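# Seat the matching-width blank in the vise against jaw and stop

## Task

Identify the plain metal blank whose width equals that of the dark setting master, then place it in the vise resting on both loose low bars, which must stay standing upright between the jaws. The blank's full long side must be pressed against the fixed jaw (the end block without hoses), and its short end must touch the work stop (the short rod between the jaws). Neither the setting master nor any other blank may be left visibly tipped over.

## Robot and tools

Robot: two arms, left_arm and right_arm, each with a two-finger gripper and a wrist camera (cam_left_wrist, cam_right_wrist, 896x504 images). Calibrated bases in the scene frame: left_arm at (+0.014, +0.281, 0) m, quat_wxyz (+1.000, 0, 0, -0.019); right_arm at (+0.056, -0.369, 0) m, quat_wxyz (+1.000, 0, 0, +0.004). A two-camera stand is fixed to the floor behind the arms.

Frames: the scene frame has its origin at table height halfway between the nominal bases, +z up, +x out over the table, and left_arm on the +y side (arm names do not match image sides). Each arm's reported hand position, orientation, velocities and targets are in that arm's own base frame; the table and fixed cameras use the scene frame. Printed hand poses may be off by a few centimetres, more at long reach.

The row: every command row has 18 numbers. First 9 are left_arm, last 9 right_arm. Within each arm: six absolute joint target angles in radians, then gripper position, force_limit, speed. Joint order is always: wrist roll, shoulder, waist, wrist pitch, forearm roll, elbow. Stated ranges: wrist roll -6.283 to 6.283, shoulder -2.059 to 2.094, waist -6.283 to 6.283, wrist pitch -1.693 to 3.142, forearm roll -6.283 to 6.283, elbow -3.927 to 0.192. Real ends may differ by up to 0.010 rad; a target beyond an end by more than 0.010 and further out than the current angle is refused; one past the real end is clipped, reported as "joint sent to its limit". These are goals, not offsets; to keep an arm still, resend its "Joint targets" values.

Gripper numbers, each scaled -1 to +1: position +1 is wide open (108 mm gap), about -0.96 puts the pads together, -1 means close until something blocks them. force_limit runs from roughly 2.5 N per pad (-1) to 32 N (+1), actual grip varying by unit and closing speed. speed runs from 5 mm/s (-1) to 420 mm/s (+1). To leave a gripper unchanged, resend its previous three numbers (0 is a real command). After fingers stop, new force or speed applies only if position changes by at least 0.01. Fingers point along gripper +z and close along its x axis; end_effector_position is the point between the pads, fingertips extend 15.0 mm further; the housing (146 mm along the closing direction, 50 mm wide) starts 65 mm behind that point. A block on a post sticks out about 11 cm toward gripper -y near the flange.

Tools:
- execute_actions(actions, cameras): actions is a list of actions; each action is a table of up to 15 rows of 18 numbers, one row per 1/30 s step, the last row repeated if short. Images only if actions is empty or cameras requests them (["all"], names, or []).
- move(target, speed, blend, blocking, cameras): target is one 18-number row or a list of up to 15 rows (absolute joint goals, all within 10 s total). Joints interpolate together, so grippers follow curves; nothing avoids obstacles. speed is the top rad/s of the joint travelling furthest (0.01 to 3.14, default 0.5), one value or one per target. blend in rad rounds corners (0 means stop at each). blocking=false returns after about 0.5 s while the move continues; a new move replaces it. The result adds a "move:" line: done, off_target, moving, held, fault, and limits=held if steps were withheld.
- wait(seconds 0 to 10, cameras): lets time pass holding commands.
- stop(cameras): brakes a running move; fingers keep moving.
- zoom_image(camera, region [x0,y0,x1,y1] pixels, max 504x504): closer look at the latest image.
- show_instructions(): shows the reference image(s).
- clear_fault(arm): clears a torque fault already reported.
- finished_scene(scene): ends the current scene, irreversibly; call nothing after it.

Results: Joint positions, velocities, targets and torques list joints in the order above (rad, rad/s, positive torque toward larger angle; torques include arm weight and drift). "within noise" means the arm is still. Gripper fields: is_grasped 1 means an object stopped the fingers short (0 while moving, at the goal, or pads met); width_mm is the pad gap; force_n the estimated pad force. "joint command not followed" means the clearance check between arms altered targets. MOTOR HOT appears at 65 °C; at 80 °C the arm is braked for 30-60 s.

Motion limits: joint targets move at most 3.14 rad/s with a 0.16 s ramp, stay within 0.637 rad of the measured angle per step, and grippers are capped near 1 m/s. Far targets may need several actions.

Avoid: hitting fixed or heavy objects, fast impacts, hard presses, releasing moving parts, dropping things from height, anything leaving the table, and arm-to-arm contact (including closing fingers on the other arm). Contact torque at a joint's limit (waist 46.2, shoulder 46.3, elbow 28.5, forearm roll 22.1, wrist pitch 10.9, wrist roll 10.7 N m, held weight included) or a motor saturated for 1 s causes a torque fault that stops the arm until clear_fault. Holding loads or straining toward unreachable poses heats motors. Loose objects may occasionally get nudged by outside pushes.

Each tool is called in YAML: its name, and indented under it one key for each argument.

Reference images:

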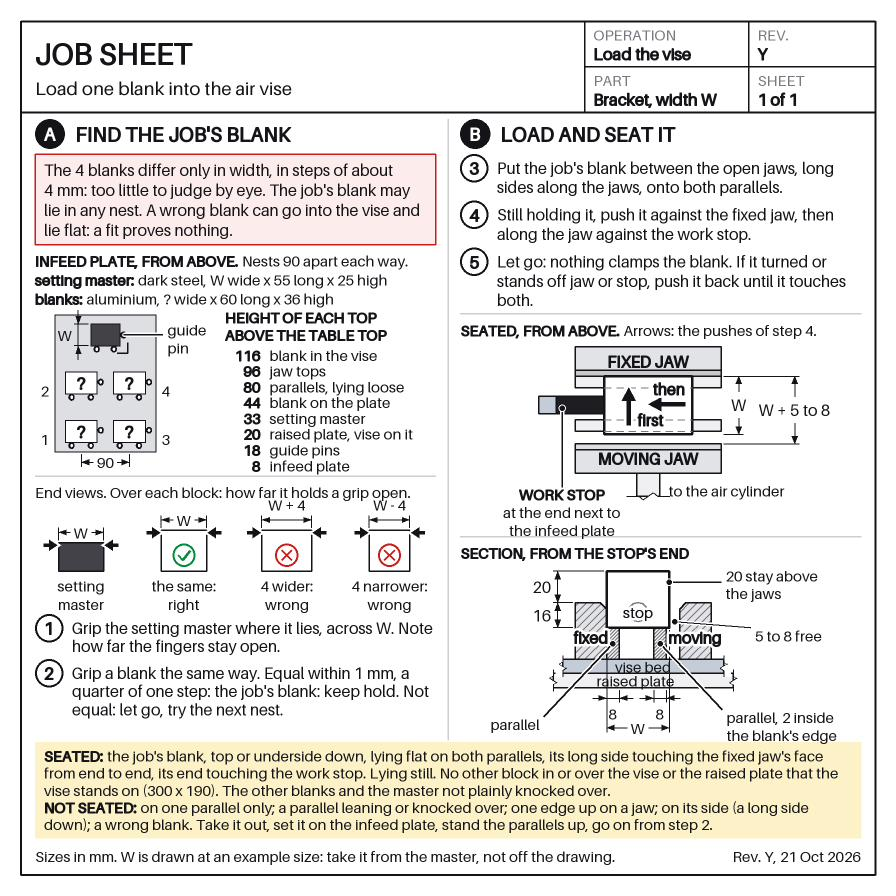

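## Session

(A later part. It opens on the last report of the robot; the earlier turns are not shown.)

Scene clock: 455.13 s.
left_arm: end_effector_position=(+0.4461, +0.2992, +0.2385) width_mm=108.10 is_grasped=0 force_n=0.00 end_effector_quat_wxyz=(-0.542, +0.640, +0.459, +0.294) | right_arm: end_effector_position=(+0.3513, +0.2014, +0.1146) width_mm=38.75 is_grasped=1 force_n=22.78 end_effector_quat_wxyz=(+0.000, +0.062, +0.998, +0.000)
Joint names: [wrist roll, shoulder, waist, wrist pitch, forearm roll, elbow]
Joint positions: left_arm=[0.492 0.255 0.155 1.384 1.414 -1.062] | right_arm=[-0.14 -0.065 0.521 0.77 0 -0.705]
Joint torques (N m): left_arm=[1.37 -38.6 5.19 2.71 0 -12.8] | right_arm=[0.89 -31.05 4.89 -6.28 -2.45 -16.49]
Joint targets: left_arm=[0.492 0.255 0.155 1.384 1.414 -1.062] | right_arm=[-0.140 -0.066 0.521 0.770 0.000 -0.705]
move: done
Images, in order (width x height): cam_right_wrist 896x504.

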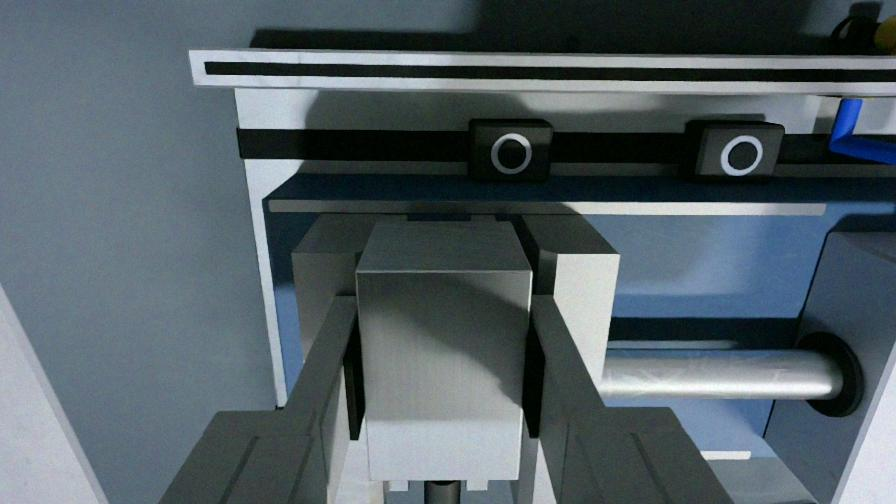

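move:
  target:
    - [0.492,0.255,0.155,1.384,1.414,-1.062,1,1,1,-0.1395,-0.0668,0.5213,0.7702,0,-0.7034,-1,0.2,-0.9]
    - [0.492,0.255,0.155,1.384,1.414,-1.062,1,1,1,-0.1296,-0.0572,0.5312,0.7714,0,-0.7142,-1,0.2,-0.9]
  speed: 0.03

move:
  target: [0.492,0.255,0.155,1.384,1.414,-1.062,1,1,1,-0.1197,-0.0476,0.5411,0.7726,0,-0.725,-1,0.2,-0.9]
  speed: 0.02
  cameras: ["cam_right_wrist"]

zoom_image:
  camera: "cam_right_wrist"
  region: [300, 120, 640, 310]

zoom_image:
  camera: "cam_right_wrist"
  region: [300, 380, 620, 504]

Scene clock: 478.83 s.
left_arm: end_effector_position=(+0.4461, +0.2992, +0.2385) width_mm=108.10 is_grasped=0 force_n=0.00 end_effector_quat_wxyz=(-0.542, +0.640, +0.459, +0.294) | right_arm: end_effector_position=(+0.3514, +0.2064, +0.1146) width_mm=38.75 is_grasped=1 force_n=22.77 end_effector_quat_wxyz=(+0.000, +0.062, +0.998, +0.000)
Joint names: [wrist roll, shoulder, waist, wrist pitch, forearm roll, elbow]
Joint positions: left_arm=[0.492 0.255 0.155 1.384 1.414 -1.062] | right_arm=[-0.13 -0.057 0.531 0.771 0 -0.714]
Joint torques (N m): left_arm=[1.31 -38.52 5.12 2.69 0.07 -12.67] | right_arm=[1.59 -18.91 4.81 0.25 -2.44 -21.47]
Joint targets: left_arm=[0.492 0.255 0.155 1.384 1.414 -1.062] | right_arm=[-0.130 -0.057 0.531 0.771 0.000 -0.714]
move: done

Scene clock: 479.60 s.
left_arm: end_effector_position=(+0.4461, +0.2992, +0.2385) width_mm=108.10 is_grasped=0 force_n=0.00 end_effector_quat_wxyz=(-0.542, +0.640, +0.459, +0.294) | right_arm: end_effector_position=(+0.3518, +0.2114, +0.1146) width_mm=38.75 is_grasped=1 force_n=22.77 end_effector_quat_wxyz=(+0.000, +0.062, +0.998, +0.000)
Joint names: [wrist roll, shoulder, waist, wrist pitch, forearm roll, elbow]
Joint positions: left_arm=[0.492 0.255 0.155 1.384 1.414 -1.062] | right_arm=[-0.12 -0.048 0.541 0.773 0 -0.725]
Joint torques (N m): left_arm=[1.35 -38.66 5 2.71 0.11 -12.83] | right_arm=[1.44 -19.2 4.83 0.32 -2.41 -21.6]
Joint targets: left_arm=[0.492 0.255 0.155 1.384 1.414 -1.062] | right_arm=[-0.120 -0.048 0.541 0.773 0.000 -0.725]
move: done
Images, in order (width x height): cam_right_wrist 896x504.

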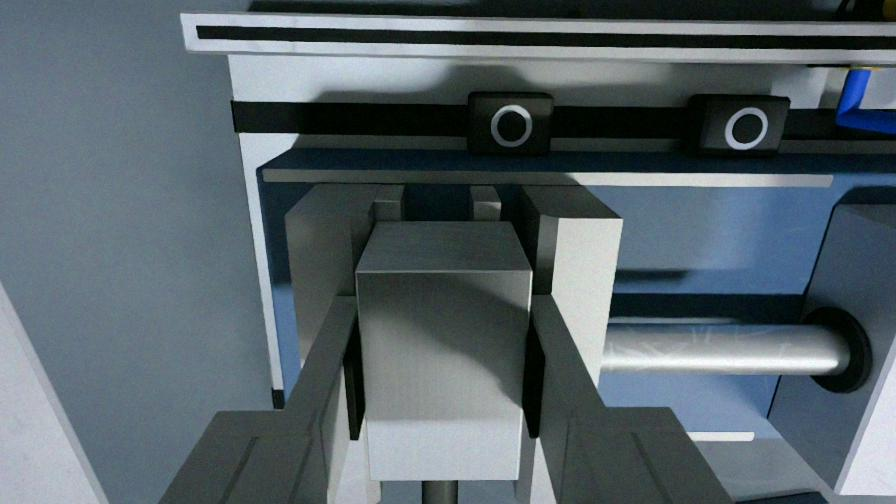

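Scaled by 1.482 from the camera's 896x504 image, which has a finer 1280x720 frame.

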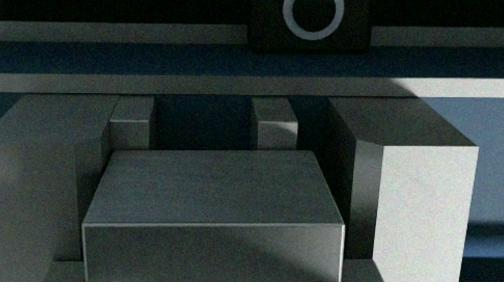

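Scaled by 1.575 from the camera's 896x504 image, which has a finer 1280x720 frame.

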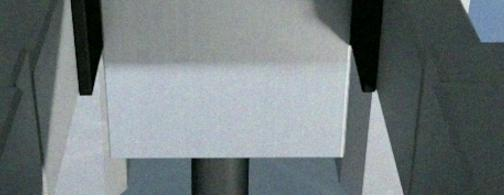

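move:
  target: [0.492,0.255,0.155,1.384,1.414,-1.062,1,1,1,-0.1138,-0.0418,0.547,0.7733,0,-0.7315,-1,0.2,-0.9]
  speed: 0.02

move:
  target: [0.492,0.255,0.155,1.384,1.414,-1.062,1,1,1,-0.1108,-0.0389,0.55,0.7737,0,-0.7347,-1,0.2,-0.9]
  speed: 0.02
  cameras: ["cam_right_wrist"]

zoom_image:
  camera: "cam_right_wrist"
  region: [300, 380, 620, 504]

Scene clock: 492.07 s.
left_arm: end_effector_position=(+0.4461, +0.2992, +0.2385) width_mm=108.10 is_grasped=0 force_n=0.00 end_effector_quat_wxyz=(-0.542, +0.640, +0.459, +0.294) | right_arm: end_effector_position=(+0.3521, +0.2144, +0.1145) width_mm=38.75 is_grasped=1 force_n=22.77 end_effector_quat_wxyz=(+0.000, +0.062, +0.998, +0.000)
Joint names: [wrist roll, shoulder, waist, wrist pitch, forearm roll, elbow]
Joint positions: left_arm=[0.492 0.255 0.155 1.384 1.414 -1.062] | right_arm=[-0.114 -0.042 0.547 0.773 0 -0.731]
Joint torques (N m): left_arm=[1.35 -38.6 4.95 2.73 0.12 -12.7] | right_arm=[1.52 -19.44 4.88 0.25 -2.5 -21.61]
Joint targets: left_arm=[0.492 0.255 0.155 1.384 1.414 -1.062] | right_arm=[-0.114 -0.042 0.547 0.773 0.000 -0.732]
move: done

Scene clock: 492.77 s.
left_arm: end_effector_position=(+0.4461, +0.2992, +0.2385) width_mm=108.10 is_grasped=0 force_n=0.00 end_effector_quat_wxyz=(-0.542, +0.640, +0.459, +0.294) | right_arm: end_effector_position=(+0.3522, +0.2159, +0.1145) width_mm=38.75 is_grasped=1 force_n=22.77 end_effector_quat_wxyz=(+0.000, +0.062, +0.998, +0.000)
Joint names: [wrist roll, shoulder, waist, wrist pitch, forearm roll, elbow]
Joint positions: left_arm=[0.492 0.255 0.155 1.384 1.414 -1.062] | right_arm=[-0.111 -0.039 0.55 0.774 0 -0.735]
Joint torques (N m): left_arm=[1.3 -38.66 5.09 2.7 0.23 -12.77] | right_arm=[1.46 -19.52 4.93 0.23 -2.39 -21.68]
Joint targets: left_arm=[0.492 0.255 0.155 1.384 1.414 -1.062] | right_arm=[-0.111 -0.039 0.550 0.774 0.000 -0.735]
move: done
Images, in order (width x height): cam_right_wrist 896x504.

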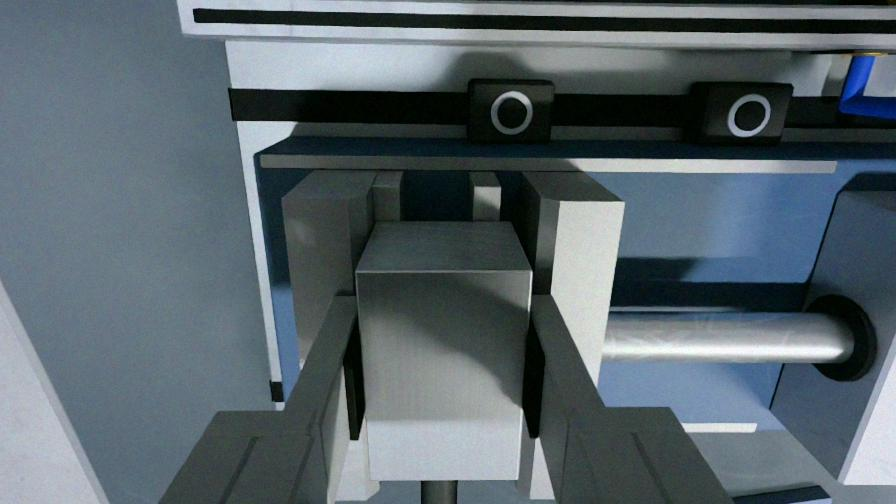

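Scaled by 1.575 from the camera's 896x504 image, which has a finer 1280x720 frame.

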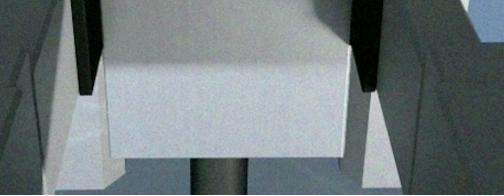

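move:
  target: [0.492,0.255,0.155,1.384,1.414,-1.062,1,1,1,-0.1049,-0.0331,0.5559,0.7744,0,-0.7412,-1,0.2,-0.9]
  speed: 0.02

move:
  target: [0.492,0.255,0.155,1.384,1.414,-1.062,1,1,1,-0.1019,-0.0302,0.5589,0.7748,0,-0.7444,-1,0.2,-0.9]
  speed: 0.02
  cameras: ["cam_right_wrist"]

Scene clock: 506.10 s.
left_arm: end_effector_position=(+0.4461, +0.2992, +0.2385) width_mm=108.10 is_grasped=0 force_n=0.00 end_effector_quat_wxyz=(-0.542, +0.640, +0.459, +0.294) | right_arm: end_effector_position=(+0.3524, +0.2189, +0.1144) width_mm=38.75 is_grasped=1 force_n=22.77 end_effector_quat_wxyz=(+0.000, +0.062, +0.998, +0.000)
Joint names: [wrist roll, shoulder, waist, wrist pitch, forearm roll, elbow]
Joint positions: left_arm=[0.492 0.255 0.155 1.384 1.414 -1.062] | right_arm=[-0.105 -0.033 0.556 0.774 0 -0.741]
Joint torques (N m): left_arm=[1.29 -38.64 4.87 2.75 0.16 -12.78] | right_arm=[1.49 -19.63 4.98 0.25 -2.45 -21.53]
Joint targets: left_arm=[0.492 0.255 0.155 1.384 1.414 -1.062] | right_arm=[-0.105 -0.033 0.556 0.774 0.000 -0.741]
move: done

Scene clock: 506.80 s.
left_arm: end_effector_position=(+0.4461, +0.2992, +0.2385) width_mm=108.10 is_grasped=0 force_n=0.00 end_effector_quat_wxyz=(-0.542, +0.640, +0.459, +0.294) | right_arm: end_effector_position=(+0.3525, +0.2205, +0.1144) width_mm=38.75 is_grasped=1 force_n=22.77 end_effector_quat_wxyz=(+0.000, +0.062, +0.998, +0.000)
Joint names: [wrist roll, shoulder, waist, wrist pitch, forearm roll, elbow]
Joint positions: left_arm=[0.492 0.255 0.155 1.384 1.414 -1.062] | right_arm=[-0.102 -0.03 0.559 0.775 0 -0.744]
Joint torques (N m): left_arm=[1.29 -38.55 4.91 2.75 0.16 -12.81] | right_arm=[1.51 -19.77 4.98 0.33 -2.37 -21.63]
Joint targets: left_arm=[0.492 0.255 0.155 1.384 1.414 -1.062] | right_arm=[-0.102 -0.030 0.559 0.775 0.000 -0.744]
move: done
Images, in order (width x height): cam_right_wrist 896x504.

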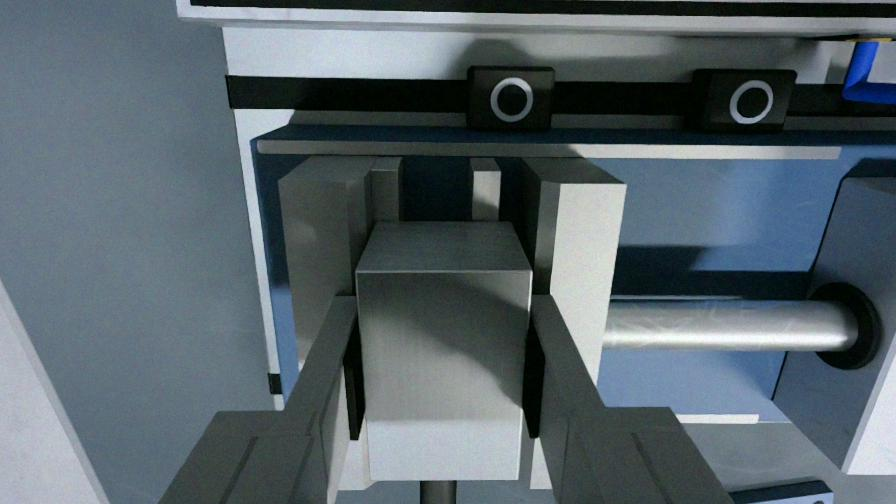

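move:
  target: [0.492,0.255,0.155,1.384,1.414,-1.062,1,1,1,-0.0989,-0.0279,0.5619,0.7752,0,-0.7478,-1,0.2,-0.9]
  speed: 0.02

move:
  target: [0.492,0.255,0.155,1.384,1.414,-1.062,1,1,1,-0.0965,-0.0256,0.5643,0.7755,0,-0.7504,-1,0.2,-0.9]
  speed: 0.02

Scene clock: 514.47 s.
left_arm: end_effector_position=(+0.4461, +0.2992, +0.2385) width_mm=108.10 is_grasped=0 force_n=0.00 end_effector_quat_wxyz=(-0.542, +0.640, +0.459, +0.294) | right_arm: end_effector_position=(+0.3527, +0.2221, +0.1147) width_mm=38.75 is_grasped=1 force_n=22.77 end_effector_quat_wxyz=(+0.000, +0.062, +0.998, +0.000)
Joint names: [wrist roll, shoulder, waist, wrist pitch, forearm roll, elbow]
Joint positions: left_arm=[0.492 0.255 0.155 1.384 1.414 -1.062] | right_arm=[-0.099 -0.028 0.562 0.775 0 -0.748]
Joint torques (N m): left_arm=[1.3 -38.58 4.94 2.78 0.25 -12.74] | right_arm=[1.42 -19.8 5.07 0.27 -2.42 -21.69]
Joint targets: left_arm=[0.492 0.255 0.155 1.384 1.414 -1.062] | right_arm=[-0.099 -0.028 0.562 0.775 0.000 -0.748]
move: done

Scene clock: 515.17 s.
left_arm: end_effector_position=(+0.4461, +0.2992, +0.2385) width_mm=108.10 is_grasped=0 force_n=0.00 end_effector_quat_wxyz=(-0.542, +0.640, +0.459, +0.294) | right_arm: end_effector_position=(+0.3528, +0.2233, +0.1146) width_mm=38.75 is_grasped=1 force_n=22.77 end_effector_quat_wxyz=(+0.000, +0.062, +0.998, +0.000)
Joint names: [wrist roll, shoulder, waist, wrist pitch, forearm roll, elbow]
Joint positions: left_arm=[0.492 0.255 0.155 1.384 1.414 -1.062] | right_arm=[-0.097 -0.026 0.564 0.775 0 -0.75]
Joint torques (N m): left_arm=[1.33 -38.71 4.87 2.72 0.1 -12.84] | right_arm=[1.47 -20.03 4.87 0.28 -2.45 -21.56]
Joint targets: left_arm=[0.492 0.255 0.155 1.384 1.414 -1.062] | right_arm=[-0.097 -0.026 0.564 0.775 0.000 -0.750]
move: done

Steps of 1.3 mm.

move:
  target: [0.492,0.255,0.155,1.384,1.414,-1.062,1,1,1,-0.0939,-0.0231,0.5669,0.7758,0,-0.7532,-1,0.2,-0.9]
  speed: 0.02

move:
  target: [0.492,0.255,0.155,1.384,1.414,-1.062,1,1,1,-0.0913,-0.0206,0.5695,0.7761,0,-0.756,-1,0.2,-0.9]
  speed: 0.02
  cameras: ["cam_right_wrist"]

zoom_image:
  camera: "cam_right_wrist"
  region: [300, 120, 640, 310]

zoom_image:
  camera: "cam_right_wrist"
  region: [300, 380, 620, 504]

Scene clock: 522.73 s.
left_arm: end_effector_position=(+0.4461, +0.2992, +0.2385) width_mm=108.10 is_grasped=0 force_n=0.00 end_effector_quat_wxyz=(-0.542, +0.640, +0.459, +0.294) | right_arm: end_effector_position=(+0.3529, +0.2246, +0.1146) width_mm=38.75 is_grasped=1 force_n=22.77 end_effector_quat_wxyz=(+0.000, +0.062, +0.998, +0.000)
Joint names: [wrist roll, shoulder, waist, wrist pitch, forearm roll, elbow]
Joint positions: left_arm=[0.492 0.255 0.155 1.384 1.414 -1.062] | right_arm=[-0.094 -0.023 0.567 0.776 0 -0.753]
Joint torques (N m): left_arm=[1.29 -38.53 4.85 2.75 0.23 -12.76] | right_arm=[1.46 -19.84 4.74 0.23 -2.37 -21.54]
Joint targets: left_arm=[0.492 0.255 0.155 1.384 1.414 -1.062] | right_arm=[-0.094 -0.023 0.567 0.776 0.000 -0.753]
move: done

Scene clock: 523.43 s.
left_arm: end_effector_position=(+0.4461, +0.2992, +0.2385) width_mm=108.10 is_grasped=0 force_n=0.00 end_effector_quat_wxyz=(-0.542, +0.640, +0.459, +0.294) | right_arm: end_effector_position=(+0.3529, +0.2259, +0.1146) width_mm=38.75 is_grasped=1 force_n=22.95 end_effector_quat_wxyz=(+0.000, +0.062, +0.998, +0.000)
Joint names: [wrist roll, shoulder, waist, wrist pitch, forearm roll, elbow]
Joint positions: left_arm=[0.492 0.255 0.155 1.384 1.414 -1.062] | right_arm=[-0.091 -0.021 0.569 0.776 0 -0.756]
Joint torques (N m): left_arm=[1.31 -38.69 4.86 2.75 0.22 -12.76] | right_arm=[1.49 -19.31 6.93 -0.62 -2.15 -22.25]
Joint targets: left_arm=[0.492 0.255 0.155 1.384 1.414 -1.062] | right_arm=[-0.091 -0.021 0.570 0.776 0.000 -0.756]
move: done
Images, in order (width x height): cam_right_wrist 896x504.

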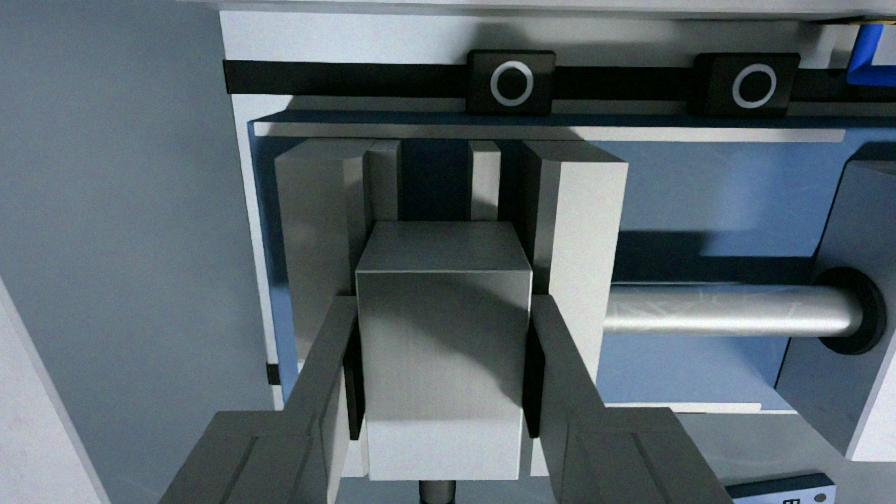

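Scaled by 1.482 from the camera's 896x504 image, which has a finer 1280x720 frame.

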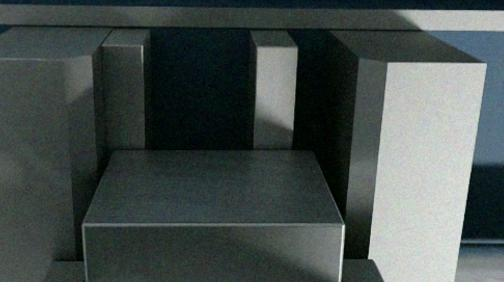

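Scaled by 1.575 from the camera's 896x504 image, which has a finer 1280x720 frame.

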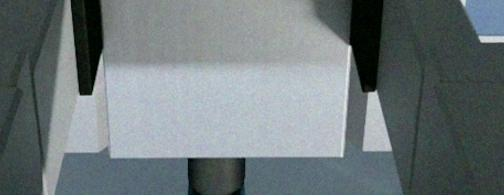

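move:
  target: [0.492,0.255,0.155,1.384,1.414,-1.062,1,1,1,-0.0924,-0.0189,0.5684,0.7763,0,-0.7579,-1,0.2,-0.9]
  speed: 0.02

move:
  target: [0.492,0.255,0.155,1.384,1.414,-1.062,1,1,1,-0.0935,-0.0171,0.5673,0.7765,0,-0.7599,-1,0.2,-0.9]
  speed: 0.02

Scene clock: 533.50 s.
left_arm: end_effector_position=(+0.4461, +0.2992, +0.2385) width_mm=108.10 is_grasped=0 force_n=0.00 end_effector_quat_wxyz=(-0.542, +0.640, +0.459, +0.294) | right_arm: end_effector_position=(+0.3537, +0.2259, +0.1146) width_mm=38.75 is_grasped=1 force_n=22.63 end_effector_quat_wxyz=(+0.000, +0.062, +0.998, +0.000)
Joint names: [wrist roll, shoulder, waist, wrist pitch, forearm roll, elbow]
Joint positions: left_arm=[0.492 0.255 0.155 1.384 1.414 -1.062] | right_arm=[-0.092 -0.019 0.568 0.776 0 -0.758]
Joint torques (N m): left_arm=[1.31 -38.47 4.82 2.67 0.17 -12.71] | right_arm=[-0.87 -20.84 -4.32 -4.7 -2.38 -23.62]
Joint targets: left_arm=[0.492 0.255 0.155 1.384 1.414 -1.062] | right_arm=[-0.092 -0.019 0.568 0.776 0.000 -0.758]
move: done

Scene clock: 534.20 s.
left_arm: end_effector_position=(+0.4461, +0.2992, +0.2385) width_mm=108.10 is_grasped=0 force_n=0.00 end_effector_quat_wxyz=(-0.542, +0.640, +0.459, +0.294) | right_arm: end_effector_position=(+0.3544, +0.2258, +0.1145) width_mm=38.75 is_grasped=1 force_n=22.63 end_effector_quat_wxyz=(+0.000, +0.062, +0.998, +0.000)
Joint names: [wrist roll, shoulder, waist, wrist pitch, forearm roll, elbow]
Joint positions: left_arm=[0.492 0.255 0.155 1.384 1.414 -1.062] | right_arm=[-0.093 -0.017 0.567 0.776 0 -0.76]
Joint torques (N m): left_arm=[1.29 -38.6 4.86 2.7 0.2 -12.8] | right_arm=[-0.85 -20.99 -4.09 -0.69 -2.46 -23.42]
Joint targets: left_arm=[0.492 0.255 0.155 1.384 1.414 -1.062] | right_arm=[-0.093 -0.017 0.567 0.776 0.000 -0.760]
move: done

move:
  target: [0.492,0.255,0.155,1.384,1.414,-1.062,1,1,1,-0.0943,-0.0159,0.5665,0.7767,0,-0.7613,-1,0.2,-0.9]
  speed: 0.02

move:
  target: [0.492,0.255,0.155,1.384,1.414,-1.062,1,1,1,-0.0951,-0.0147,0.5657,0.7768,0,-0.7627,-1,0.2,-0.9]
  speed: 0.02
  cameras: ["cam_right_wrist"]

zoom_image:
  camera: "cam_right_wrist"
  region: [300, 120, 640, 310]

zoom_image:
  camera: "cam_right_wrist"
  region: [300, 380, 620, 504]

Scene clock: 546.73 s.
left_arm: end_effector_position=(+0.4461, +0.2992, +0.2385) width_mm=108.10 is_grasped=0 force_n=0.00 end_effector_quat_wxyz=(-0.542, +0.640, +0.459, +0.294) | right_arm: end_effector_position=(+0.3548, +0.2257, +0.1145) width_mm=38.75 is_grasped=1 force_n=23.15 end_effector_quat_wxyz=(+0.000, +0.062, +0.998, +0.000)
Joint names: [wrist roll, shoulder, waist, wrist pitch, forearm roll, elbow]
Joint positions: left_arm=[0.492 0.255 0.155 1.384 1.414 -1.062] | right_arm=[-0.094 -0.016 0.567 0.777 0 -0.761]
Joint torques (N m): left_arm=[1.29 -38.65 4.66 2.76 0.21 -12.75] | right_arm=[-0.84 -19.92 -5.67 -1.93 -2.22 -24.33]
Joint targets: left_arm=[0.492 0.255 0.155 1.384 1.414 -1.062] | right_arm=[-0.094 -0.016 0.567 0.777 0.000 -0.761]
move: done

Scene clock: 547.43 s.
left_arm: end_effector_position=(+0.4461, +0.2992, +0.2385) width_mm=108.10 is_grasped=0 force_n=0.00 end_effector_quat_wxyz=(-0.542, +0.640, +0.459, +0.294) | right_arm: end_effector_position=(+0.3553, +0.2256, +0.1145) width_mm=38.75 is_grasped=1 force_n=23.46 end_effector_quat_wxyz=(+0.000, +0.062, +0.998, +0.000)
Joint names: [wrist roll, shoulder, waist, wrist pitch, forearm roll, elbow]
Joint positions: left_arm=[0.492 0.255 0.155 1.384 1.414 -1.062] | right_arm=[-0.095 -0.015 0.566 0.777 0 -0.763]
Joint torques (N m): left_arm=[1.33 -38.59 4.69 2.72 0.29 -12.77] | right_arm=[-0.86 -19.95 -5.46 -4.27 -2.25 -27.07]
Joint targets: left_arm=[0.492 0.255 0.155 1.384 1.414 -1.062] | right_arm=[-0.095 -0.015 0.566 0.777 0.000 -0.763]
move: done
Images, in order (width x height): cam_right_wrist 896x504.

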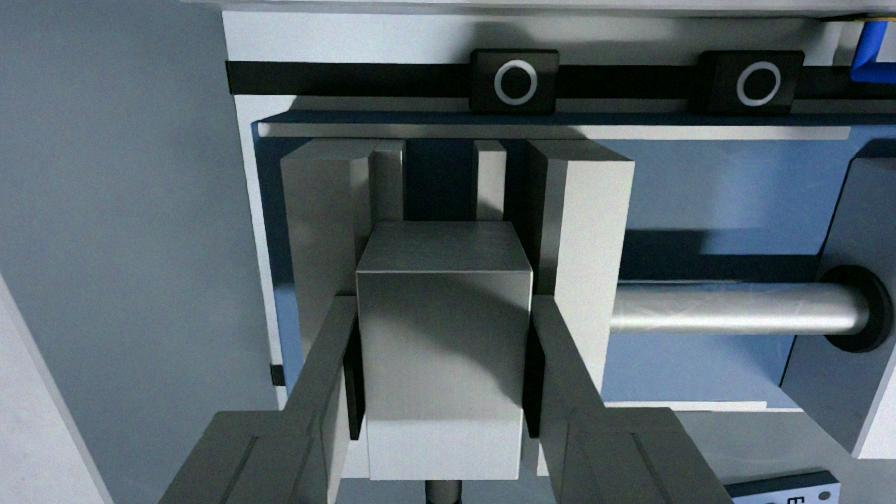

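Scaled by 1.482 from the camera's 896x504 image, which has a finer 1280x720 frame.

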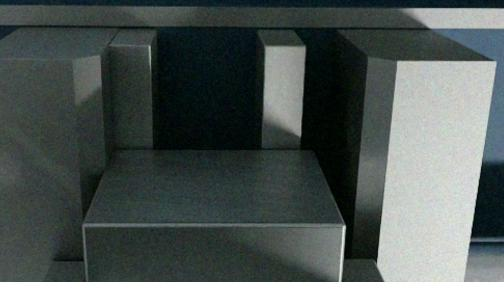

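Scaled by 1.575 from the camera's 896x504 image, which has a finer 1280x720 frame.

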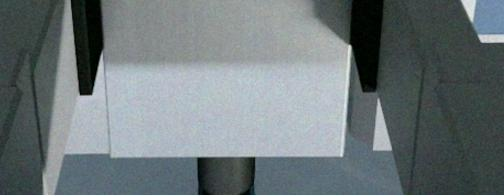

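move:
  target:
    - [0.492,0.255,0.155,1.384,1.414,-1.062,1,1,1,-0.0957,-0.0137,0.5651,0.7769,0,-0.7638,-1,0.2,-0.9]
    - [0.492,0.255,0.155,1.384,1.414,-1.062,1,1,1,-0.0957,-0.0122,0.5651,0.7747,0,-0.7631,-1,0.2,-0.9]
  speed: 0.02

Scene clock: 559.00 s.
left_arm: end_effector_position=(+0.4461, +0.2992, +0.2385) width_mm=108.10 is_grasped=0 force_n=0.00 end_effector_quat_wxyz=(-0.542, +0.640, +0.459, +0.294) | right_arm: end_effector_position=(+0.3557, +0.2255, +0.1139) width_mm=38.74 is_grasped=1 force_n=24.65 end_effector_quat_wxyz=(+0.000, +0.062, +0.998, +0.000)
Joint names: [wrist roll, shoulder, waist, wrist pitch, forearm roll, elbow]
Joint positions: left_arm=[0.492 0.255 0.155 1.384 1.414 -1.062] | right_arm=[-0.096 -0.013 0.565 0.776 0 -0.763]
Joint torques (N m): left_arm=[1.35 -38.59 4.58 2.74 0.29 -12.76] | right_arm=[-0.88 -10.14 -4.14 -17.02 -2.18 -19.82]
Joint targets: left_arm=[0.492 0.255 0.155 1.384 1.414 -1.062] | right_arm=[-0.096 -0.012 0.565 0.775 0.000 -0.763]
move: done

execute_actions:
  actions:
    - [[0.492,0.255,0.155,1.384,1.414,-1.062,1,1,1,-0.0957,-0.0122,0.5651,0.7747,0,-0.7631,-0.14,-0.5,-0.95]]
    - [[0.492,0.255,0.155,1.384,1.414,-1.062,1,1,1,-0.0957,-0.0122,0.5651,0.7747,0,-0.7631,-0.14,-0.5,-0.95]]
    - [[0.492,0.255,0.155,1.384,1.414,-1.062,1,1,1,-0.0957,-0.0122,0.5651,0.7747,0,-0.7631,-0.14,-0.5,-0.95]]
  cameras: ["cam_right_wrist"]

zoom_image:
  camera: "cam_right_wrist"
  region: [300, 120, 640, 310]

zoom_image:
  camera: "cam_right_wrist"
  region: [300, 380, 620, 504]

Scene clock: 572.87 s.
left_arm: end_effector_position=(+0.4461, +0.2992, +0.2385) width_mm=108.10 is_grasped=0 force_n=0.00 end_effector_quat_wxyz=(-0.542, +0.640, +0.459, +0.294) | right_arm: end_effector_position=(+0.3558, +0.2256, +0.1138) width_mm=45.30 is_grasped=0 force_n=0.02 end_effector_quat_wxyz=(+0.000, +0.062, +0.998, +0.000)
Joint names: [wrist roll, shoulder, waist, wrist pitch, forearm roll, elbow]
Joint positions: left_arm=[0.492 0.255 0.155 1.384 1.414 -1.062] | right_arm=[-0.096 -0.012 0.565 0.775 0 -0.763]
Joint torques (N m): left_arm=[1.29 -38.64 4.73 2.78 0.41 -12.8] | right_arm=[-0.82 -31.63 -0.82 0.29 -2.14 -17.53]
Joint targets: left_arm=[0.492 0.255 0.155 1.384 1.414 -1.062] | right_arm=[-0.096 -0.012 0.565 0.775 0.000 -0.763]
Images, in order (width x height): cam_right_wrist 896x504.

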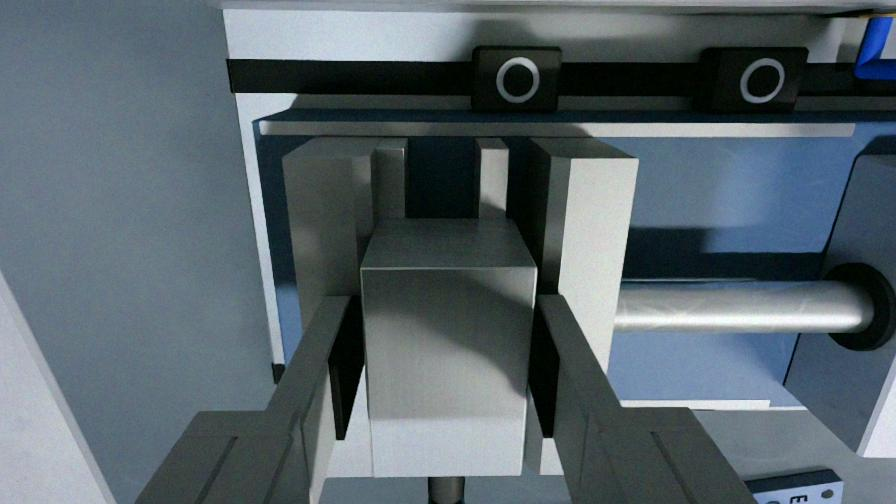

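Scaled by 1.482 from the camera's 896x504 image, which has a finer 1280x720 frame.

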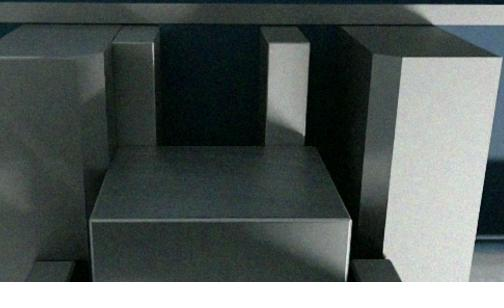

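Scaled by 1.575 from the camera's 896x504 image, which has a finer 1280x720 frame.

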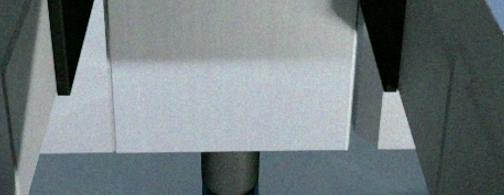

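move:
  target:
    - [0.492,0.255,0.155,1.384,1.414,-1.062,1,1,1,-0.0957,-0.0137,0.5651,0.7769,0,-0.7638,-0.14,-0.5,-0.95]
    - [0.492,0.255,0.155,1.384,1.414,-1.062,1,1,1,-0.098,-0.01,0.5628,0.7774,0,-0.768,-0.14,-0.5,-0.95]
  speed: 0.02

move:
  target: [0.492,0.255,0.155,1.384,1.414,-1.062,1,1,1,-0.099,-0.0082,0.5618,0.7776,0,-0.7699,-0.14,-0.5,-0.95]
  speed: 0.02
  cameras: ["cam_right_wrist"]

zoom_image:
  camera: "cam_right_wrist"
  region: [300, 200, 640, 504]

Scene clock: 588.77 s.
left_arm: end_effector_position=(+0.4461, +0.2992, +0.2385) width_mm=108.10 is_grasped=0 force_n=0.00 end_effector_quat_wxyz=(-0.542, +0.640, +0.459, +0.294) | right_arm: end_effector_position=(+0.3572, +0.2254, +0.1145) width_mm=45.30 is_grasped=0 force_n=0.00 end_effector_quat_wxyz=(+0.000, +0.062, +0.998, +0.000)
Joint names: [wrist roll, shoulder, waist, wrist pitch, forearm roll, elbow]
Joint positions: left_arm=[0.492 0.255 0.155 1.384 1.414 -1.062] | right_arm=[-0.098 -0.01 0.563 0.777 0 -0.768]
Joint torques (N m): left_arm=[1.27 -38.59 4.55 2.69 0.36 -12.79] | right_arm=[-0.85 -19.14 -5.06 0.51 -2.16 -20.85]
Joint targets: left_arm=[0.492 0.255 0.155 1.384 1.414 -1.062] | right_arm=[-0.098 -0.010 0.563 0.777 0.000 -0.768]
move: done

Scene clock: 589.47 s.
left_arm: end_effector_position=(+0.4461, +0.2992, +0.2385) width_mm=108.10 is_grasped=0 force_n=0.00 end_effector_quat_wxyz=(-0.542, +0.640, +0.459, +0.294) | right_arm: end_effector_position=(+0.3579, +0.2253, +0.1144) width_mm=45.30 is_grasped=0 force_n=0.24 end_effector_quat_wxyz=(+0.000, +0.062, +0.998, +0.000)
Joint names: [wrist roll, shoulder, waist, wrist pitch, forearm roll, elbow]
Joint positions: left_arm=[0.492 0.255 0.155 1.384 1.414 -1.062] | right_arm=[-0.099 -0.008 0.562 0.778 0 -0.77]
Joint torques (N m): left_arm=[1.22 -38.63 4.55 2.69 0.32 -12.82] | right_arm=[-0.9 -19.18 -5.22 0.32 -2.1 -20.88]
Joint targets: left_arm=[0.492 0.255 0.155 1.384 1.414 -1.062] | right_arm=[-0.099 -0.008 0.562 0.778 0.000 -0.770]
move: done
Images, in order (width x height): cam_right_wrist 896x504.

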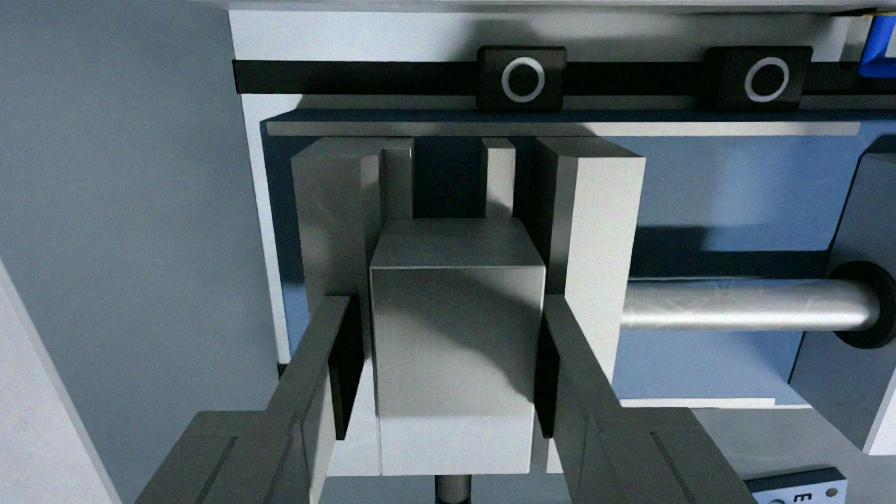

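Scaled by 1.482 from the camera's 896x504 image, which has a finer 1280x720 frame.

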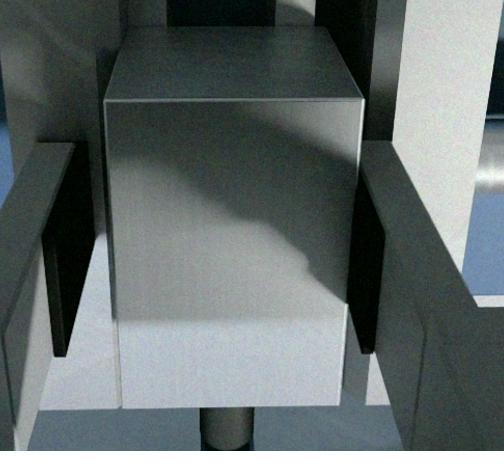

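move:
  target: [0.492,0.255,0.155,1.384,1.414,-1.062,1,1,1,-0.0998,-0.007,0.561,0.7777,0,-0.7713,-0.14,-0.5,-0.95]
  speed: 0.01

move:
  target: [0.492,0.255,0.155,1.384,1.414,-1.062,1,1,1,-0.1005,-0.0059,0.5603,0.7779,0,-0.7727,-0.14,-0.5,-0.95]
  speed: 0.01
  cameras: ["cam_right_wrist"]

zoom_image:
  camera: "cam_right_wrist"
  region: [300, 200, 640, 504]

Scene clock: 599.50 s.
left_arm: end_effector_position=(+0.4461, +0.2992, +0.2385) width_mm=108.10 is_grasped=0 force_n=0.00 end_effector_quat_wxyz=(-0.542, +0.640, +0.459, +0.294) | right_arm: end_effector_position=(+0.3584, +0.2252, +0.1144) width_mm=45.30 is_grasped=0 force_n=8.15 end_effector_quat_wxyz=(+0.000, +0.062, +0.998, +0.000)
Joint names: [wrist roll, shoulder, waist, wrist pitch, forearm roll, elbow]
Joint positions: left_arm=[0.492 0.255 0.155 1.384 1.414 -1.062] | right_arm=[-0.1 -0.007 0.561 0.778 0 -0.771]
Joint torques (N m): left_arm=[1.24 -38.66 4.38 2.68 0.41 -12.79] | right_arm=[-0.85 -16.75 -10.29 -2.29 -2.04 -22.45]
Joint targets: left_arm=[0.492 0.255 0.155 1.384 1.414 -1.062] | right_arm=[-0.100 -0.007 0.561 0.778 0.000 -0.771]
move: done

Scene clock: 600.20 s.
left_arm: end_effector_position=(+0.4461, +0.2992, +0.2385) width_mm=108.10 is_grasped=0 force_n=0.00 end_effector_quat_wxyz=(-0.542, +0.640, +0.459, +0.294) | right_arm: end_effector_position=(+0.3589, +0.2252, +0.1145) width_mm=45.30 is_grasped=0 force_n=17.11 end_effector_quat_wxyz=(+0.000, +0.062, +0.998, +0.000)
Joint names: [wrist roll, shoulder, waist, wrist pitch, forearm roll, elbow]
Joint positions: left_arm=[0.492 0.255 0.155 1.384 1.414 -1.062] | right_arm=[-0.1 -0.006 0.56 0.778 0 -0.773]
Joint torques (N m): left_arm=[1.31 -38.57 4.44 2.74 0.5 -12.84] | right_arm=[-0.78 -14.05 -15.04 -5.43 -2.07 -24.73]
Joint targets: left_arm=[0.492 0.255 0.155 1.384 1.414 -1.062] | right_arm=[-0.101 -0.006 0.560 0.778 0.000 -0.773]
move: done
Images, in order (width x height): cam_right_wrist 896x504.

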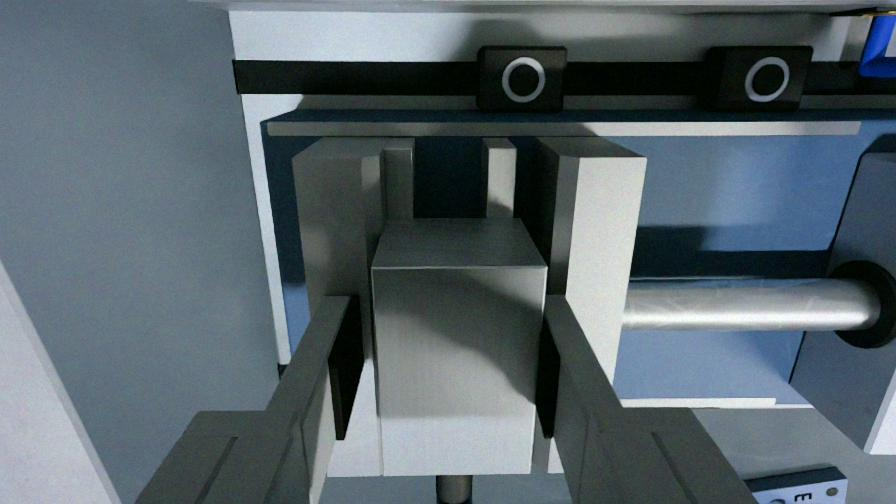

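Scaled by 1.482 from the camera's 896x504 image, which has a finer 1280x720 frame.

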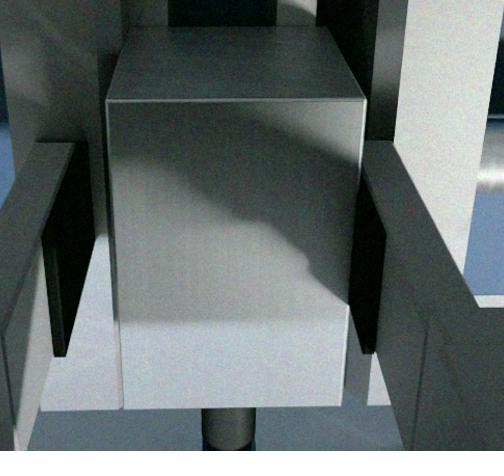

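move:
  target:
    - [0.492,0.255,0.155,1.384,1.414,-1.062,1,1,1,-0.0972,-0.0112,0.5636,0.7772,0,-0.7666,-0.14,-0.5,-0.95]
    - [0.492,0.255,0.155,1.384,1.414,-1.062,1,1,1,-0.0973,-0.133,0.5635,1.0052,0,-0.8722,-0.14,-0.5,-0.95]
    - [0.492,0.255,0.155,1.384,1.414,-1.062,1,1,1,-0.1992,-0.2425,0.4616,1.0055,0,-0.7631,-0.14,-0.5,-0.95]
    - [0.492,0.255,0.155,1.384,1.414,-1.062,1,1,1,-0.1992,-0.2425,0.4616,1.0055,0,-0.7631,-1,-0.5,-0.2]
  speed: [0.03,0.15,0.2,0.2]
  cameras: ["cam_right_wrist"]

zoom_image:
  camera: "cam_right_wrist"
  region: [320, 200, 620, 504]

Scene clock: 626.80 s.
left_arm: end_effector_position=(+0.4461, +0.2992, +0.2385) width_mm=108.10 is_grasped=0 force_n=0.00 end_effector_quat_wxyz=(-0.542, +0.640, +0.459, +0.294) | right_arm: end_effector_position=(+0.3495, +0.1739, +0.1900) width_mm=0.00 is_grasped=0 force_n=21.23 end_effector_quat_wxyz=(+0.000, +0.062, +0.998, +0.000)
Joint names: [wrist roll, shoulder, waist, wrist pitch, forearm roll, elbow]
Joint positions: left_arm=[0.492 0.255 0.155 1.384 1.414 -1.062] | right_arm=[-0.199 -0.242 0.462 1.006 0 -0.763]
Joint torques (N m): left_arm=[1.28 -38.48 4.34 2.68 0.44 -12.79] | right_arm=[-1.55 -27.12 -5.07 -0.33 -1.86 -17.22]
Joint targets: left_arm=[0.492 0.255 0.155 1.384 1.414 -1.062] | right_arm=[-0.199 -0.242 0.462 1.005 0.000 -0.763]
move: done
Images, in order (width x height): cam_right_wrist 896x504.

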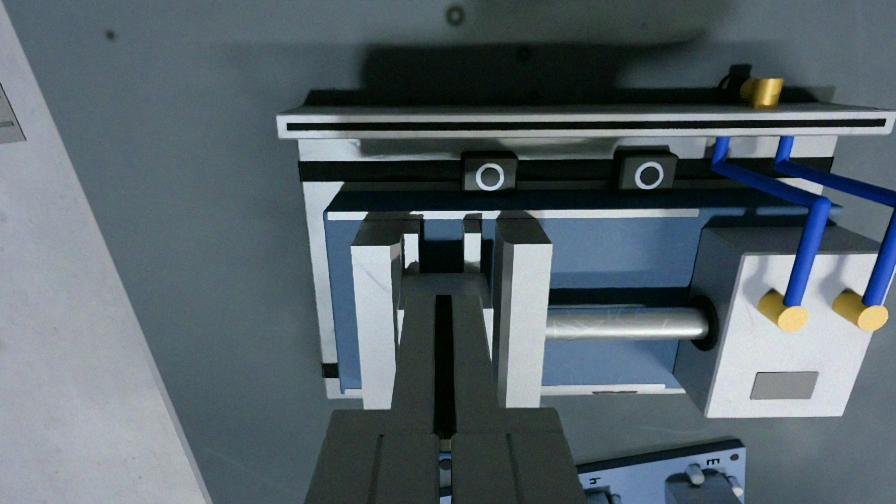

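Scaled by 1.658 from the camera's 896x504 image, which has a finer 1280x720 frame.

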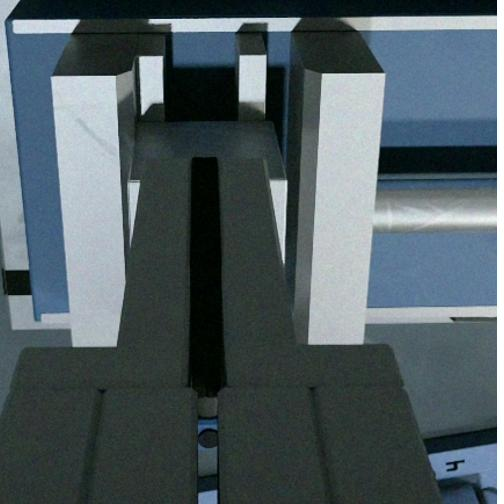

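move:
  target: [0.492,0.255,0.155,1.384,1.414,-1.062,1,1,1,-0.1992,-0.1204,0.4616,0.7771,0,-0.6567,-1,-0.5,-0.2]
  speed: 0.08
  cameras: ["cam_right_wrist"]

zoom_image:
  camera: "cam_right_wrist"
  region: [300, 200, 600, 504]

Scene clock: 637.70 s.
left_arm: end_effector_position=(+0.4461, +0.2992, +0.2385) width_mm=108.10 is_grasped=0 force_n=0.00 end_effector_quat_wxyz=(-0.542, +0.640, +0.459, +0.294) | right_arm: end_effector_position=(+0.3495, +0.1739, +0.1180) width_mm=0.00 is_grasped=0 force_n=21.23 end_effector_quat_wxyz=(+0.000, +0.062, +0.998, +0.000)
Joint names: [wrist roll, shoulder, waist, wrist pitch, forearm roll, elbow]
Joint positions: left_arm=[0.492 0.255 0.155 1.384 1.414 -1.062] | right_arm=[-0.199 -0.12 0.462 0.777 0 -0.657]
Joint torques (N m): left_arm=[1.26 -38.67 4.47 2.73 0.45 -12.78] | right_arm=[-1.49 -16.22 -4.93 -6.13 -1.89 -15.5]
Joint targets: left_arm=[0.492 0.255 0.155 1.384 1.414 -1.062] | right_arm=[-0.199 -0.120 0.462 0.777 0.000 -0.657]
move: done
Images, in order (width x height): cam_right_wrist 896x504.

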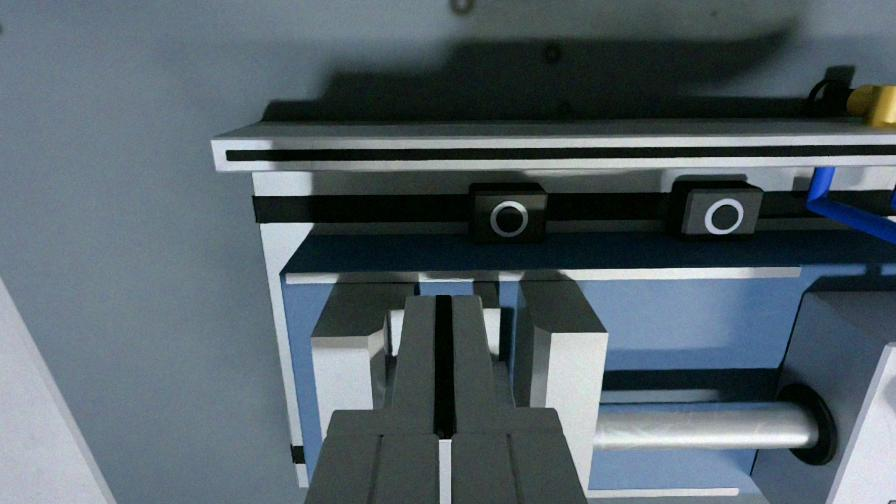

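Scaled by 1.658 from the camera's 896x504 image, which has a finer 1280x720 frame.

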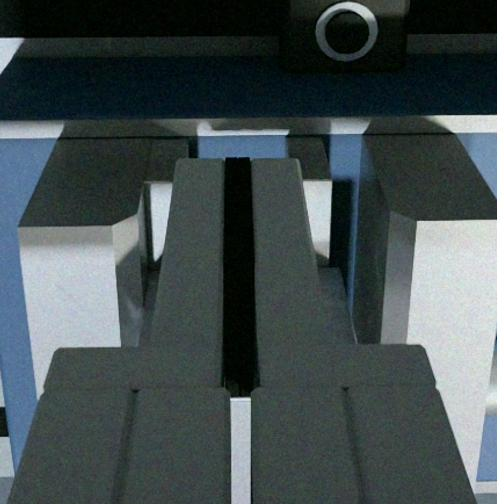

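move:
  target: [0.492,0.255,0.155,1.384,1.414,-1.062,1,1,1,-0.1865,-0.1092,0.4743,0.7778,0,-0.6687,-1,-0.5,-0.2]
  speed: 0.02

move:
  target: [0.492,0.255,0.155,1.384,1.414,-1.062,1,1,1,-0.1822,-0.1055,0.4786,0.7781,0,-0.6727,-1,-0.5,-0.2]
  speed: 0.02

move:
  target: [0.492,0.255,0.155,1.384,1.414,-1.062,1,1,1,-0.179,-0.1027,0.4818,0.7783,0,-0.6757,-1,-0.5,-0.2]
  speed: 0.02
  cameras: ["cam_right_wrist"]

Scene clock: 650.87 s.
left_arm: end_effector_position=(+0.4461, +0.2992, +0.2385) width_mm=108.10 is_grasped=0 force_n=0.00 end_effector_quat_wxyz=(-0.542, +0.640, +0.459, +0.294) | right_arm: end_effector_position=(+0.3503, +0.1798, +0.1180) width_mm=0.00 is_grasped=0 force_n=21.23 end_effector_quat_wxyz=(+0.000, +0.062, +0.998, +0.000)
Joint names: [wrist roll, shoulder, waist, wrist pitch, forearm roll, elbow]
Joint positions: left_arm=[0.492 0.255 0.155 1.384 1.414 -1.062] | right_arm=[-0.187 -0.109 0.474 0.778 0 -0.669]
Joint torques (N m): left_arm=[1.26 -38.56 4.29 2.68 0.53 -12.73] | right_arm=[0.88 -16.52 4.8 0.55 -1.7 -20.59]
Joint targets: left_arm=[0.492 0.255 0.155 1.384 1.414 -1.062] | right_arm=[-0.186 -0.109 0.474 0.778 0.000 -0.669]
move: done

Scene clock: 651.57 s.
left_arm: end_effector_position=(+0.4461, +0.2992, +0.2385) width_mm=108.10 is_grasped=0 force_n=0.00 end_effector_quat_wxyz=(-0.542, +0.640, +0.459, +0.294) | right_arm: end_effector_position=(+0.3505, +0.1819, +0.1180) width_mm=0.00 is_grasped=0 force_n=21.23 end_effector_quat_wxyz=(+0.000, +0.062, +0.998, +0.000)
Joint names: [wrist roll, shoulder, waist, wrist pitch, forearm roll, elbow]
Joint positions: left_arm=[0.492 0.255 0.155 1.384 1.414 -1.062] | right_arm=[-0.182 -0.106 0.479 0.778 0 -0.673]
Joint torques (N m): left_arm=[1.2 -38.46 4.17 2.71 0.49 -12.77] | right_arm=[1.5 -16.44 4.91 0.42 -1.68 -20.8]
Joint targets: left_arm=[0.492 0.255 0.155 1.384 1.414 -1.062] | right_arm=[-0.182 -0.105 0.479 0.778 0.000 -0.673]
move: done

Scene clock: 652.27 s.
left_arm: end_effector_position=(+0.4461, +0.2992, +0.2385) width_mm=108.10 is_grasped=0 force_n=0.00 end_effector_quat_wxyz=(-0.542, +0.640, +0.459, +0.294) | right_arm: end_effector_position=(+0.3507, +0.1834, +0.1180) width_mm=0.00 is_grasped=0 force_n=21.23 end_effector_quat_wxyz=(+0.000, +0.062, +0.998, +0.000)
Joint names: [wrist roll, shoulder, waist, wrist pitch, forearm roll, elbow]
Joint positions: left_arm=[0.492 0.255 0.155 1.384 1.414 -1.062] | right_arm=[-0.179 -0.103 0.482 0.778 0 -0.676]
Joint torques (N m): left_arm=[1.26 -38.58 4.29 2.68 0.46 -12.79] | right_arm=[1.48 -16.37 4.93 0.53 -1.69 -20.9]
Joint targets: left_arm=[0.492 0.255 0.155 1.384 1.414 -1.062] | right_arm=[-0.179 -0.103 0.482 0.778 0.000 -0.676]
move: done
Images, in order (width x height): cam_right_wrist 896x504.

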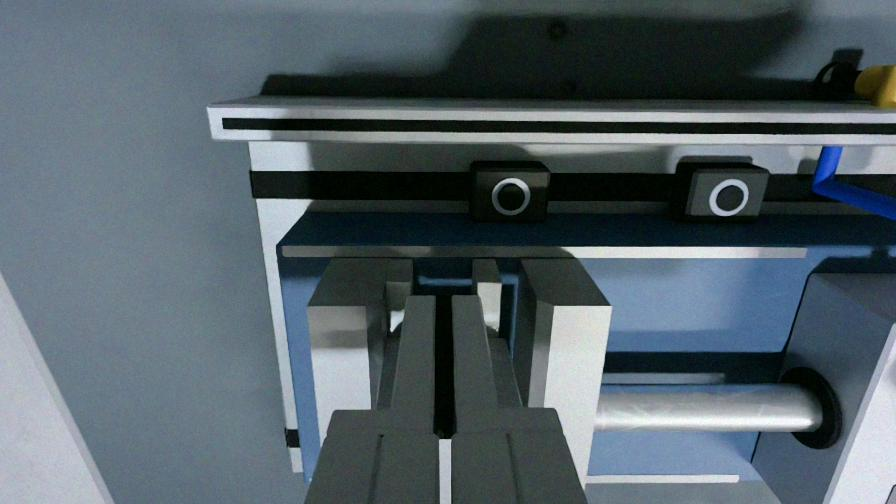

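Continue: +11, +12.2, +13.2.

move:
  target: [0.492,0.255,0.155,1.384,1.414,-1.062,1,1,1,-0.1758,-0.0999,0.485,0.7785,0,-0.6787,-1,-0.5,-0.2]
  speed: 0.02

move:
  target: [0.492,0.255,0.155,1.384,1.414,-1.062,1,1,1,-0.1737,-0.0981,0.4871,0.7786,0,-0.6807,-1,-0.5,-0.2]
  speed: 0.02

Scene clock: 660.97 s.
left_arm: end_effector_position=(+0.4461, +0.2992, +0.2385) width_mm=108.10 is_grasped=0 force_n=0.00 end_effector_quat_wxyz=(-0.542, +0.640, +0.459, +0.294) | right_arm: end_effector_position=(+0.3509, +0.1849, +0.1180) width_mm=0.00 is_grasped=0 force_n=21.23 end_effector_quat_wxyz=(+0.000, +0.062, +0.998, +0.000)
Joint names: [wrist roll, shoulder, waist, wrist pitch, forearm roll, elbow]
Joint positions: left_arm=[0.492 0.255 0.155 1.384 1.414 -1.062] | right_arm=[-0.176 -0.1 0.485 0.778 0 -0.679]
Joint torques (N m): left_arm=[1.22 -38.6 4.22 2.75 0.57 -12.73] | right_arm=[1.48 -16.62 5.15 0.51 -1.71 -20.8]
Joint targets: left_arm=[0.492 0.255 0.155 1.384 1.414 -1.062] | right_arm=[-0.176 -0.100 0.485 0.778 0.000 -0.679]
move: done

Scene clock: 661.67 s.
left_arm: end_effector_position=(+0.4461, +0.2992, +0.2385) width_mm=108.10 is_grasped=0 force_n=0.00 end_effector_quat_wxyz=(-0.542, +0.640, +0.459, +0.294) | right_arm: end_effector_position=(+0.3510, +0.1859, +0.1180) width_mm=0.00 is_grasped=0 force_n=21.23 end_effector_quat_wxyz=(+0.000, +0.062, +0.998, +0.000)
Joint names: [wrist roll, shoulder, waist, wrist pitch, forearm roll, elbow]
Joint positions: left_arm=[0.492 0.255 0.155 1.384 1.414 -1.062] | right_arm=[-0.174 -0.098 0.487 0.779 0 -0.681]
Joint torques (N m): left_arm=[1.22 -38.54 4.14 2.71 0.52 -12.72] | right_arm=[1.46 -16.81 5.02 0.42 -1.61 -20.77]
Joint targets: left_arm=[0.492 0.255 0.155 1.384 1.414 -1.062] | right_arm=[-0.174 -0.098 0.487 0.779 0.000 -0.681]
move: done


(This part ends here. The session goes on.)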